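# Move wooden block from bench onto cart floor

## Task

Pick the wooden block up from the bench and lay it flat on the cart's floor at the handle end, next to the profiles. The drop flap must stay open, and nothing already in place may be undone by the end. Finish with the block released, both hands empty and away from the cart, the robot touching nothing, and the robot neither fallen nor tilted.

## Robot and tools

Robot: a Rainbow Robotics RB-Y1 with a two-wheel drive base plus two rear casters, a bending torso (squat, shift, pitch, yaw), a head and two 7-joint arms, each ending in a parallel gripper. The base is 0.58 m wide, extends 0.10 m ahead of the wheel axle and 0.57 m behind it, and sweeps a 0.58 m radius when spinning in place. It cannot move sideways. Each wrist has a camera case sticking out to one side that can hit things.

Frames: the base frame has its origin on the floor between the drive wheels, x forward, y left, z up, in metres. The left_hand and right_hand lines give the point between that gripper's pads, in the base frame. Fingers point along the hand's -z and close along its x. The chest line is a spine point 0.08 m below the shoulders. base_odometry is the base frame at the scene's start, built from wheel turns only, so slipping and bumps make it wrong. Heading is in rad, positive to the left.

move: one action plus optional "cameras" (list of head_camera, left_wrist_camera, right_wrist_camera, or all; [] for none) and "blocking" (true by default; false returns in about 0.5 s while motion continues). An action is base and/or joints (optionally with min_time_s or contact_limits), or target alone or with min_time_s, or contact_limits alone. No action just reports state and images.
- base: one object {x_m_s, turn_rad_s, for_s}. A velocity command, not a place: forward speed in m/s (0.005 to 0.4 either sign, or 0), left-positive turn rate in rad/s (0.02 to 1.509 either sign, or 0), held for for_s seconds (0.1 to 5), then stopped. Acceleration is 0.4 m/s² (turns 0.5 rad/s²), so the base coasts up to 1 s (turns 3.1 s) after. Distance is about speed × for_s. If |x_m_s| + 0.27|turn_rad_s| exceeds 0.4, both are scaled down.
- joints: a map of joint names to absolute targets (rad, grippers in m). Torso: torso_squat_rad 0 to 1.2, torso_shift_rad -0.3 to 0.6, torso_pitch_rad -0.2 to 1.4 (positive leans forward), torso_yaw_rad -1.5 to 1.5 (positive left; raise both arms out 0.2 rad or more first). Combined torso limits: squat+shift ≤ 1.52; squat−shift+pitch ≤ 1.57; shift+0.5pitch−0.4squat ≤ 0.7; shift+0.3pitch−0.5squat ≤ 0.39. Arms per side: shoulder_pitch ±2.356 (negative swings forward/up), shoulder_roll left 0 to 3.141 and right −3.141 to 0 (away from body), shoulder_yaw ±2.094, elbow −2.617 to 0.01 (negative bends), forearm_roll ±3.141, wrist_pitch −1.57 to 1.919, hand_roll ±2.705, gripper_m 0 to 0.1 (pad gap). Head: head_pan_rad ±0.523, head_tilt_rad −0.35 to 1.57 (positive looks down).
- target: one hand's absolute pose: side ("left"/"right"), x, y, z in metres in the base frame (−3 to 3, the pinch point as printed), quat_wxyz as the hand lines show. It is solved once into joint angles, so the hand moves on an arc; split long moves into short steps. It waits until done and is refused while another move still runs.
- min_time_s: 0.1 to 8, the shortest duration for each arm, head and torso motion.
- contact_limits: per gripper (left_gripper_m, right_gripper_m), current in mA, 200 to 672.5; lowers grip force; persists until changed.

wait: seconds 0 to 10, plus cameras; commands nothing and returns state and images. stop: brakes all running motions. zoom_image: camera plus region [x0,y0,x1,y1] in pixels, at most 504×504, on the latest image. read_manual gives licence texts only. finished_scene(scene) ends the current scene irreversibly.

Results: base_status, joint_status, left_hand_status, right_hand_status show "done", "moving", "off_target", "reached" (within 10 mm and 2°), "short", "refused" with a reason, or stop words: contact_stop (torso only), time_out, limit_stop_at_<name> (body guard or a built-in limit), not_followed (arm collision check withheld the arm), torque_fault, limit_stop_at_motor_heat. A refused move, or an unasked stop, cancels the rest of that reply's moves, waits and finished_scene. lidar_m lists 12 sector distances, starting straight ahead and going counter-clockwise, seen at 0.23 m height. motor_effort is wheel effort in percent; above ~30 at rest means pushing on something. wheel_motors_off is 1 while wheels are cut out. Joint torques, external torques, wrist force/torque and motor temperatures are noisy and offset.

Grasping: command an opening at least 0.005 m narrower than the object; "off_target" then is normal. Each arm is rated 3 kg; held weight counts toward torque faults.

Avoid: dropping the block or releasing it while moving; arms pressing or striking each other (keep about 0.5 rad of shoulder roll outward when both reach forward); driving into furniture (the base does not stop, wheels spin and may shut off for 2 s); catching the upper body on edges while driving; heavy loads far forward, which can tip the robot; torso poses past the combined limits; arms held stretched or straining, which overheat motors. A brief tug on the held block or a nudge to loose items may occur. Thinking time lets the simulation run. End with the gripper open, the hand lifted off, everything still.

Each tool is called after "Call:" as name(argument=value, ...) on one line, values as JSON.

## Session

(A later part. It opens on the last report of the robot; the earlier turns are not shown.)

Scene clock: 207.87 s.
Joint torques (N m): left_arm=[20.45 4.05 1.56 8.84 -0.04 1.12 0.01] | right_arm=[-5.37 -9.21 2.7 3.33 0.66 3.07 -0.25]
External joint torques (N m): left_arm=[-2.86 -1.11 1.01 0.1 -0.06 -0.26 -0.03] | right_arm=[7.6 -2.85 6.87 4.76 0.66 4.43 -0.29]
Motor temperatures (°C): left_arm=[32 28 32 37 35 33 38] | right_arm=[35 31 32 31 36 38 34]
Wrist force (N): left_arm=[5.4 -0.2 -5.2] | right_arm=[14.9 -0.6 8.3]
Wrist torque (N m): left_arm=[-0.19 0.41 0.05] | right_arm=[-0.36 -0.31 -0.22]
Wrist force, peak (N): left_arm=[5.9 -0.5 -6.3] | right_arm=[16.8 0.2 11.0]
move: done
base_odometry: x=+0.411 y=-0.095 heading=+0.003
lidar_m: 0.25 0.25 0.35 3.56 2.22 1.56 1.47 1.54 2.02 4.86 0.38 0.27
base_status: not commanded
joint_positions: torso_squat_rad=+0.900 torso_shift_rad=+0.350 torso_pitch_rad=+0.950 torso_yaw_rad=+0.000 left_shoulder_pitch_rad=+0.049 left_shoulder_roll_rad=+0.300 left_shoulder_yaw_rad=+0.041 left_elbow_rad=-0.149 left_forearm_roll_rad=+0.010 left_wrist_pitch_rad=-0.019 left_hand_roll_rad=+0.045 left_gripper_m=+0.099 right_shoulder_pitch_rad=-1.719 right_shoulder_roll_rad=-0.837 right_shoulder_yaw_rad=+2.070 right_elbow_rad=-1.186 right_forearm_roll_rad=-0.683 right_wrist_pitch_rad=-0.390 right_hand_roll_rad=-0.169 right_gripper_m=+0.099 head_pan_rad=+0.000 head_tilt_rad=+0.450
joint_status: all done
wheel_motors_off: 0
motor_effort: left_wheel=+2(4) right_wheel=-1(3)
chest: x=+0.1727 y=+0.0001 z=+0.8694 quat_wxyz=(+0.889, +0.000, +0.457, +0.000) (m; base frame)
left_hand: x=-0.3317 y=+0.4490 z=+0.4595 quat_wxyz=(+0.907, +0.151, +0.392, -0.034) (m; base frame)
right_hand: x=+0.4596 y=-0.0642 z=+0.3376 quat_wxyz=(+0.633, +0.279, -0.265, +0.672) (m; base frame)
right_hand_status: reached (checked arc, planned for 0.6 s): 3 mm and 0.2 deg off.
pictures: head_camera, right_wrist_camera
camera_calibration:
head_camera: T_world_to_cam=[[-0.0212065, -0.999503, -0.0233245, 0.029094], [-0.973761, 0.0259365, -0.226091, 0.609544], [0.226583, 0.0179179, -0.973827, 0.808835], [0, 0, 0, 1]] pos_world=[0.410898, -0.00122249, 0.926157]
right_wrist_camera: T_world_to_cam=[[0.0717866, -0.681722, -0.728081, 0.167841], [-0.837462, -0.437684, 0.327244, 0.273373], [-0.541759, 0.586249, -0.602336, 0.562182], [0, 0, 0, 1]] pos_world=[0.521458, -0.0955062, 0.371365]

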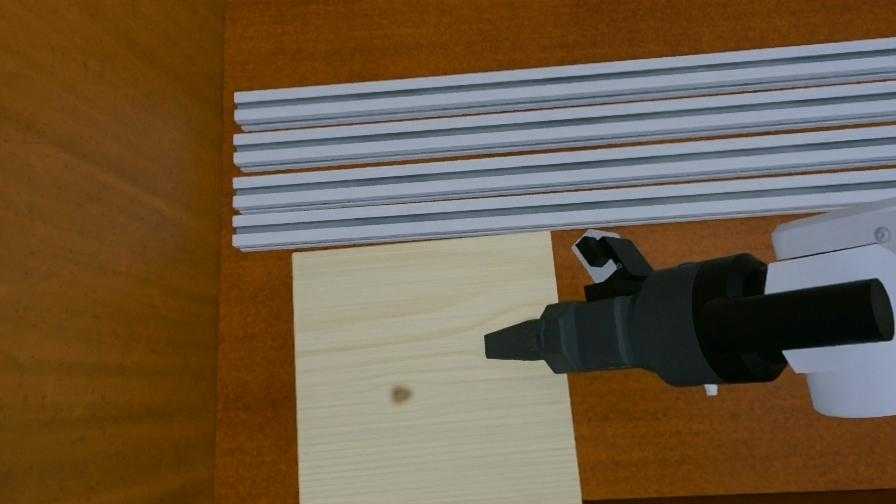

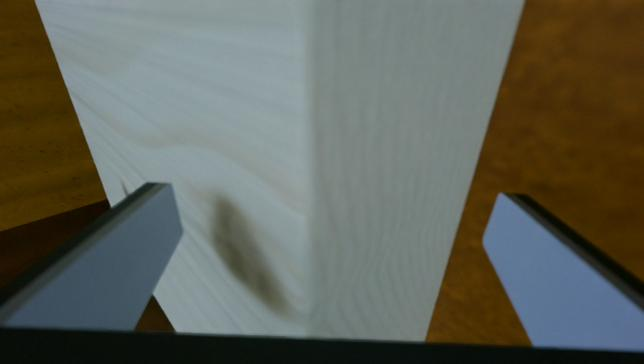

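Call:
move(target={"side":"right","x":0.462,"y":-0.11,"z":0.39,"quat_wxyz":[0.633,0.279,-0.263,0.672]}, min_time_s=1, cameras=["head_camera","right_wrist_camera"])

Scene clock: 210.50 s.
Joint torques (N m): left_arm=[20.58 3.96 0.95 8.92 -0.06 1.18 0.09] | right_arm=[-14.15 -8.62 -3.13 -2.64 0.04 -1.37 0.22]
External joint torques (N m): left_arm=[-2.74 -1.2 0.4 0.18 -0.08 -0.21 0.04] | right_arm=[-1.85 -0.51 1.4 -0.72 0.02 0 0.18]
Motor temperatures (°C): left_arm=[32 28 32 37 35 33 38] | right_arm=[35 31 32 31 36 38 34]
Wrist force (N): left_arm=[5.6 -0.5 -4.9] | right_arm=[-4.1 2.1 -2.3]
Wrist torque (N m): left_arm=[-0.16 0.46 0.02] | right_arm=[-0.27 -0.15 -0.09]
Wrist force, peak (N): left_arm=[6.1 -0.9 -6.2] | right_arm=[16.2 -0.1 9.1]
move: done
base_odometry: x=+0.411 y=-0.095 heading=+0.003
lidar_m: 0.24 0.26 0.35 3.57 2.24 1.56 1.48 1.54 2.02 4.86 0.39 0.26
base_status: not commanded
joint_positions: torso_squat_rad=+0.900 torso_shift_rad=+0.350 torso_pitch_rad=+0.950 torso_yaw_rad=+0.000 left_shoulder_pitch_rad=+0.049 left_shoulder_roll_rad=+0.300 left_shoulder_yaw_rad=+0.041 left_elbow_rad=-0.149 left_forearm_roll_rad=+0.010 left_wrist_pitch_rad=-0.019 left_hand_roll_rad=+0.045 left_gripper_m=+0.099 right_shoulder_pitch_rad=-1.815 right_shoulder_roll_rad=-1.091 right_shoulder_yaw_rad=+2.094 right_elbow_rad=-1.477 right_forearm_roll_rad=-0.630 right_wrist_pitch_rad=-0.353 right_hand_roll_rad=-0.161 right_gripper_m=+0.099 head_pan_rad=+0.000 head_tilt_rad=+0.450
joint_status: all done
wheel_motors_off: 0
motor_effort: left_wheel=+2(3) right_wheel=-3(3)
chest: x=+0.1728 y=+0.0001 z=+0.8693 quat_wxyz=(+0.889, +0.000, +0.457, +0.000) (m; base frame)
left_hand: x=-0.3317 y=+0.4490 z=+0.4595 quat_wxyz=(+0.907, +0.151, +0.392, -0.034) (m; base frame)
right_hand: x=+0.4619 y=-0.1100 z=+0.3898 quat_wxyz=(+0.633, +0.279, -0.263, +0.672) (m; base frame)
right_hand_status: reached (checked arc, planned for 1.0 s): 0 mm and 0.0 deg off.
pictures: head_camera, right_wrist_camera
camera_calibration:
head_camera: T_world_to_cam=[[-0.0212881, -0.999503, -0.0232479, 0.0290355], [-0.973836, 0.0259925, -0.225759, 0.609358], [0.226251, 0.0178337, -0.973906, 0.808835], [0, 0, 0, 1]] pos_world=[0.411033, -0.00124218, 0.925973]
right_wrist_camera: T_world_to_cam=[[0.0694653, -0.683467, -0.726669, 0.174728], [-0.836748, -0.436533, 0.330592, 0.236699], [-0.543164, 0.585074, -0.602214, 0.622127], [0, 0, 0, 1]] pos_world=[0.523837, -0.141243, 0.423372]

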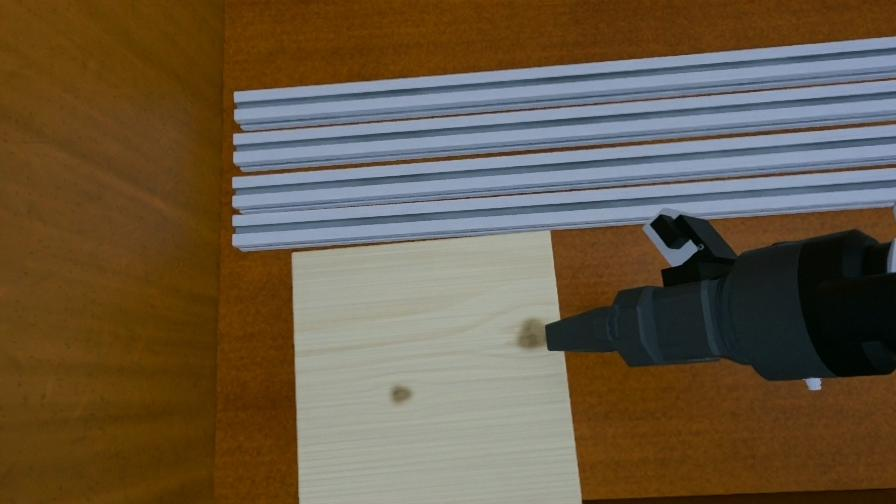

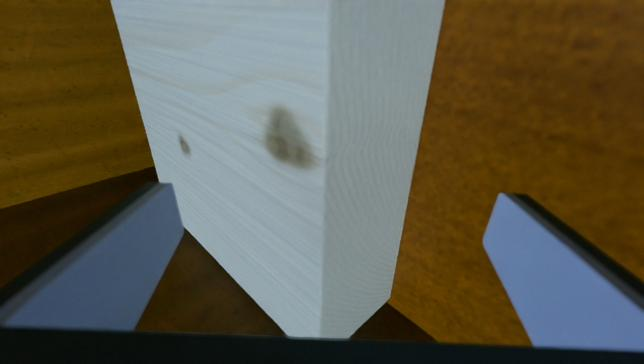

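Call:
move(target={"side":"right","x":0.44,"y":-0.13,"z":0.66,"quat_wxyz":[0.653,0.271,-0.271,0.653]}, cameras=["head_camera"])

Call:
move(joints={"torso_squat_rad":0.5,"torso_shift_rad":0.1,"torso_pitch_rad":0.4}, cameras=["head_camera"])

Call:
move(base={"x_m_s":-0.3,"for_s":2}, cameras=["head_camera"])

Scene clock: 213.63 s.
Joint torques (N m): left_arm=[20.74 3.87 1.24 8.87 -0.13 1.14 -0.1] | right_arm=[-5.13 -8.52 -7.66 -2 -0.06 -1.03 -0.46]
External joint torques (N m): left_arm=[-2.58 -1.28 0.69 0.13 -0.14 -0.25 -0.14] | right_arm=[1.05 0.66 -0.92 0.17 0.17 -0.22 -0.49]
Motor temperatures (°C): left_arm=[32 28 32 37 35 33 38] | right_arm=[35 31 32 31 36 38 34]
Wrist force (N): left_arm=[5.8 -0.3 -5.6] | right_arm=[-3.6 2.7 -2.7]
Wrist torque (N m): left_arm=[-0.18 0.52 0.04] | right_arm=[-0.35 -0.07 -0.14]
Wrist force, peak (N): left_arm=[6.1 -0.1 -6.6] | right_arm=[-4.9 3.0 -3.4]
move: done
base_odometry: x=+0.411 y=-0.095 heading=+0.003
lidar_m: 0.25 0.25 0.36 3.56 2.23 1.56 1.46 1.53 2.05 4.87 0.40 0.26
base_status: not commanded
joint_positions: torso_squat_rad=+0.900 torso_shift_rad=+0.350 torso_pitch_rad=+0.950 torso_yaw_rad=+0.000 left_shoulder_pitch_rad=+0.049 left_shoulder_roll_rad=+0.300 left_shoulder_yaw_rad=+0.041 left_elbow_rad=-0.149 left_forearm_roll_rad=+0.010 left_wrist_pitch_rad=-0.019 left_hand_roll_rad=+0.045 left_gripper_m=+0.099 right_shoulder_pitch_rad=-1.796 right_shoulder_roll_rad=-1.980 right_shoulder_yaw_rad=+1.408 right_elbow_rad=-2.488 right_forearm_roll_rad=-1.984 right_wrist_pitch_rad=+0.388 right_hand_roll_rad=+0.989 right_gripper_m=+0.099 head_pan_rad=+0.000 head_tilt_rad=+0.450
joint_status: all done
wheel_motors_off: 0
motor_effort: left_wheel=+1(2) right_wheel=+1(4)
chest: x=+0.1729 y=+0.0001 z=+0.8692 quat_wxyz=(+0.889, +0.000, +0.457, +0.000) (m; base frame)
left_hand: x=-0.3317 y=+0.4490 z=+0.4595 quat_wxyz=(+0.907, +0.151, +0.392, -0.034) (m; base frame)
right_hand: x=+0.4401 y=-0.1295 z=+0.6604 quat_wxyz=(+0.657, +0.263, -0.271, +0.653) (m; base frame)
right_hand_status: reached (checked arc, planned for 1.3 s): 1 mm and 1.0 deg off.
pictures: head_camera
camera_calibration:
head_camera: T_world_to_cam=[[-0.021349, -0.999502, -0.0232247, 0.0290123], [-0.97386, 0.0260446, -0.225651, 0.609301], [0.226144, 0.0178002, -0.973931, 0.808839], [0, 0, 0, 1]] pos_world=[0.41108, -0.00126862, 0.925917]

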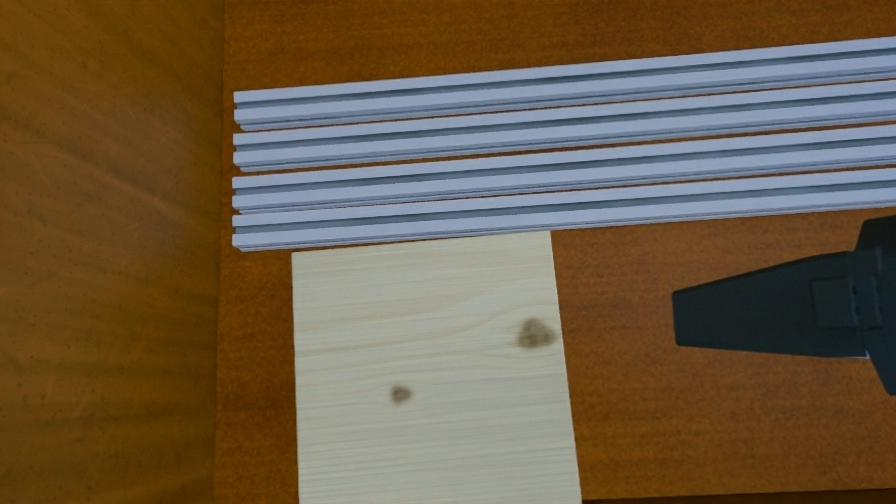

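Scene clock: 216.27 s.
Joint torques (N m): left_arm=[9.19 6.62 1.5 3.93 -0.05 0.19 -0.06] | right_arm=[-6.71 -4.06 -8.72 2.52 0 -1.53 -0.28]
External joint torques (N m): left_arm=[-1.62 -1.5 0.84 -0.2 -0.09 -0.24 -0.08] | right_arm=[0.77 0.54 -0.58 0.33 -0.07 -0.01 -0.31]
Motor temperatures (°C): left_arm=[32 28 32 37 35 33 38] | right_arm=[35 31 32 31 36 38 34]
Wrist force (N): left_arm=[2.3 -0.3 -6.8] | right_arm=[-3.5 5.2 -2.5]
Wrist torque (N m): left_arm=[-0.24 0.25 0.00] | right_arm=[-0.46 -0.09 -0.14]
Wrist force, peak (N): left_arm=[4.7 -0.3 -7.3] | right_arm=[-4.7 4.7 -2.7]
move: done
base_odometry: x=+0.411 y=-0.095 heading=+0.003
lidar_m: 0.25 0.26 0.35 3.58 2.23 1.56 1.48 1.53 2.01 4.88 0.37 0.28
base_status: not commanded
joint_positions: torso_squat_rad=+0.500 torso_shift_rad=+0.100 torso_pitch_rad=+0.400 torso_yaw_rad=+0.000 left_shoulder_pitch_rad=+0.049 left_shoulder_roll_rad=+0.300 left_shoulder_yaw_rad=+0.041 left_elbow_rad=-0.149 left_forearm_roll_rad=+0.010 left_wrist_pitch_rad=-0.019 left_hand_roll_rad=+0.045 left_gripper_m=+0.099 right_shoulder_pitch_rad=-1.796 right_shoulder_roll_rad=-1.980 right_shoulder_yaw_rad=+1.408 right_elbow_rad=-2.488 right_forearm_roll_rad=-1.984 right_wrist_pitch_rad=+0.388 right_hand_roll_rad=+0.989 right_gripper_m=+0.099 head_pan_rad=+0.000 head_tilt_rad=+0.450
joint_status: all done
wheel_motors_off: 0
motor_effort: left_wheel=-1(2) right_wheel=+0(6)
chest: x=-0.0462 y=+0.0001 z=+1.1767 quat_wxyz=(+0.980, +0.000, +0.199, +0.000) (m; base frame)
left_hand: x=-0.2622 y=+0.4490 z=+0.5637 quat_wxyz=(+0.979, +0.155, +0.131, +0.009) (m; base frame)
right_hand: x=+0.2908 y=-0.1295 z=+1.1384 quat_wxyz=(+0.559, +0.076, -0.439, +0.700) (m; base frame)
pictures: head_camera
camera_calibration:
head_camera: T_world_to_cam=[[-0.00599606, -0.999503, -0.0309474, 0.0413057], [-0.712278, 0.0259908, -0.701416, 1.03727], [0.701872, 0.0178374, -0.71208, 0.871718], [0, 0, 0, 1]] pos_world=[0.127236, -0.00122333, 1.34957]

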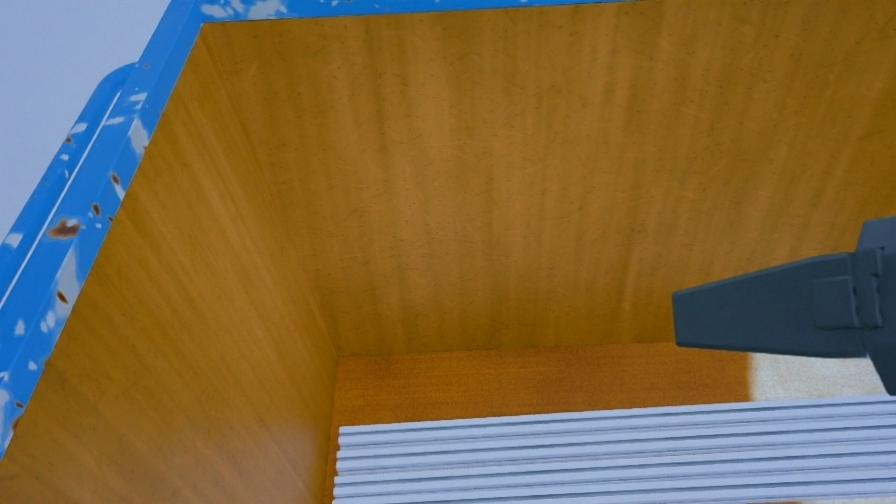

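Scene clock: 219.47 s.
Joint torques (N m): left_arm=[8.95 6.34 1.73 4.13 0.02 0.22 0.01] | right_arm=[-7.39 -4.1 -8.76 2.59 0.02 -1.59 -0.29]
External joint torques (N m): left_arm=[-1.86 -1.78 1.07 0 -0.02 -0.22 -0.01] | right_arm=[0.1 0.49 -0.62 0.4 -0.04 -0.07 -0.32]
Motor temperatures (°C): left_arm=[32 28 32 37 35 33 38] | right_arm=[35 31 32 31 36 37 34]
Wrist force (N): left_arm=[2.6 -0.7 -6.9] | right_arm=[-3.4 5.0 -2.8]
Wrist torque (N m): left_arm=[-0.18 0.29 0.07] | right_arm=[-0.40 -0.05 -0.10]
Wrist force, peak (N): left_arm=[1.9 -0.4 -8.2] | right_arm=[-3.6 6.3 -2.8]
move: done
base_odometry: x=-0.189 y=-0.097 heading=+0.002
lidar_m: 0.85 0.88 1.75 4.32 1.34 0.94 0.87 0.93 1.22 2.92 1.27 0.90
base_status: done (sent for 2 of 2 s)
joint_positions: torso_squat_rad=+0.500 torso_shift_rad=+0.100 torso_pitch_rad=+0.400 torso_yaw_rad=+0.000 left_shoulder_pitch_rad=+0.049 left_shoulder_roll_rad=+0.300 left_shoulder_yaw_rad=+0.041 left_elbow_rad=-0.149 left_forearm_roll_rad=+0.010 left_wrist_pitch_rad=-0.019 left_hand_roll_rad=+0.045 left_gripper_m=+0.099 right_shoulder_pitch_rad=-1.796 right_shoulder_roll_rad=-1.980 right_shoulder_yaw_rad=+1.408 right_elbow_rad=-2.488 right_forearm_roll_rad=-1.984 right_wrist_pitch_rad=+0.388 right_hand_roll_rad=+0.989 right_gripper_m=+0.099 head_pan_rad=+0.000 head_tilt_rad=+0.450
joint_status: not commanded
wheel_motors_off: 0
motor_effort: left_wheel=-10(23) right_wheel=+11(38)
chest: x=-0.0462 y=+0.0001 z=+1.1767 quat_wxyz=(+0.980, +0.000, +0.199, +0.000) (m; base frame)
left_hand: x=-0.2622 y=+0.4491 z=+0.5637 quat_wxyz=(+0.979, +0.155, +0.131, +0.009) (m; base frame)
right_hand: x=+0.2908 y=-0.1295 z=+1.1384 quat_wxyz=(+0.559, +0.076, -0.439, +0.700) (m; base frame)
pictures: head_camera
camera_calibration:
head_camera: T_world_to_cam=[[-0.0060012, -0.999503, -0.0309591, 0.0413155], [-0.71228, 0.0260026, -0.701413, 1.03727], [0.70187, 0.0178423, -0.712082, 0.871719], [0, 0, 0, 1]] pos_world=[0.127241, -0.00123018, 1.34957]

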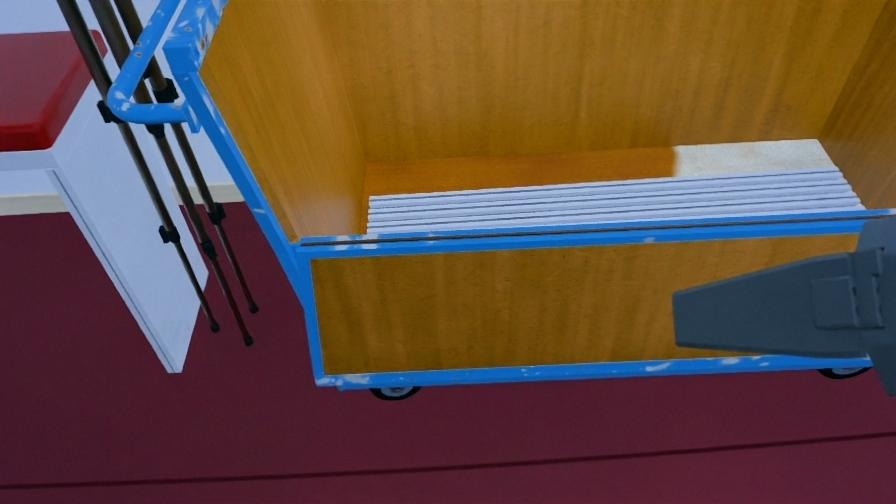

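Call:
finished_scene(scene=1)

The scene is finished: the task was done.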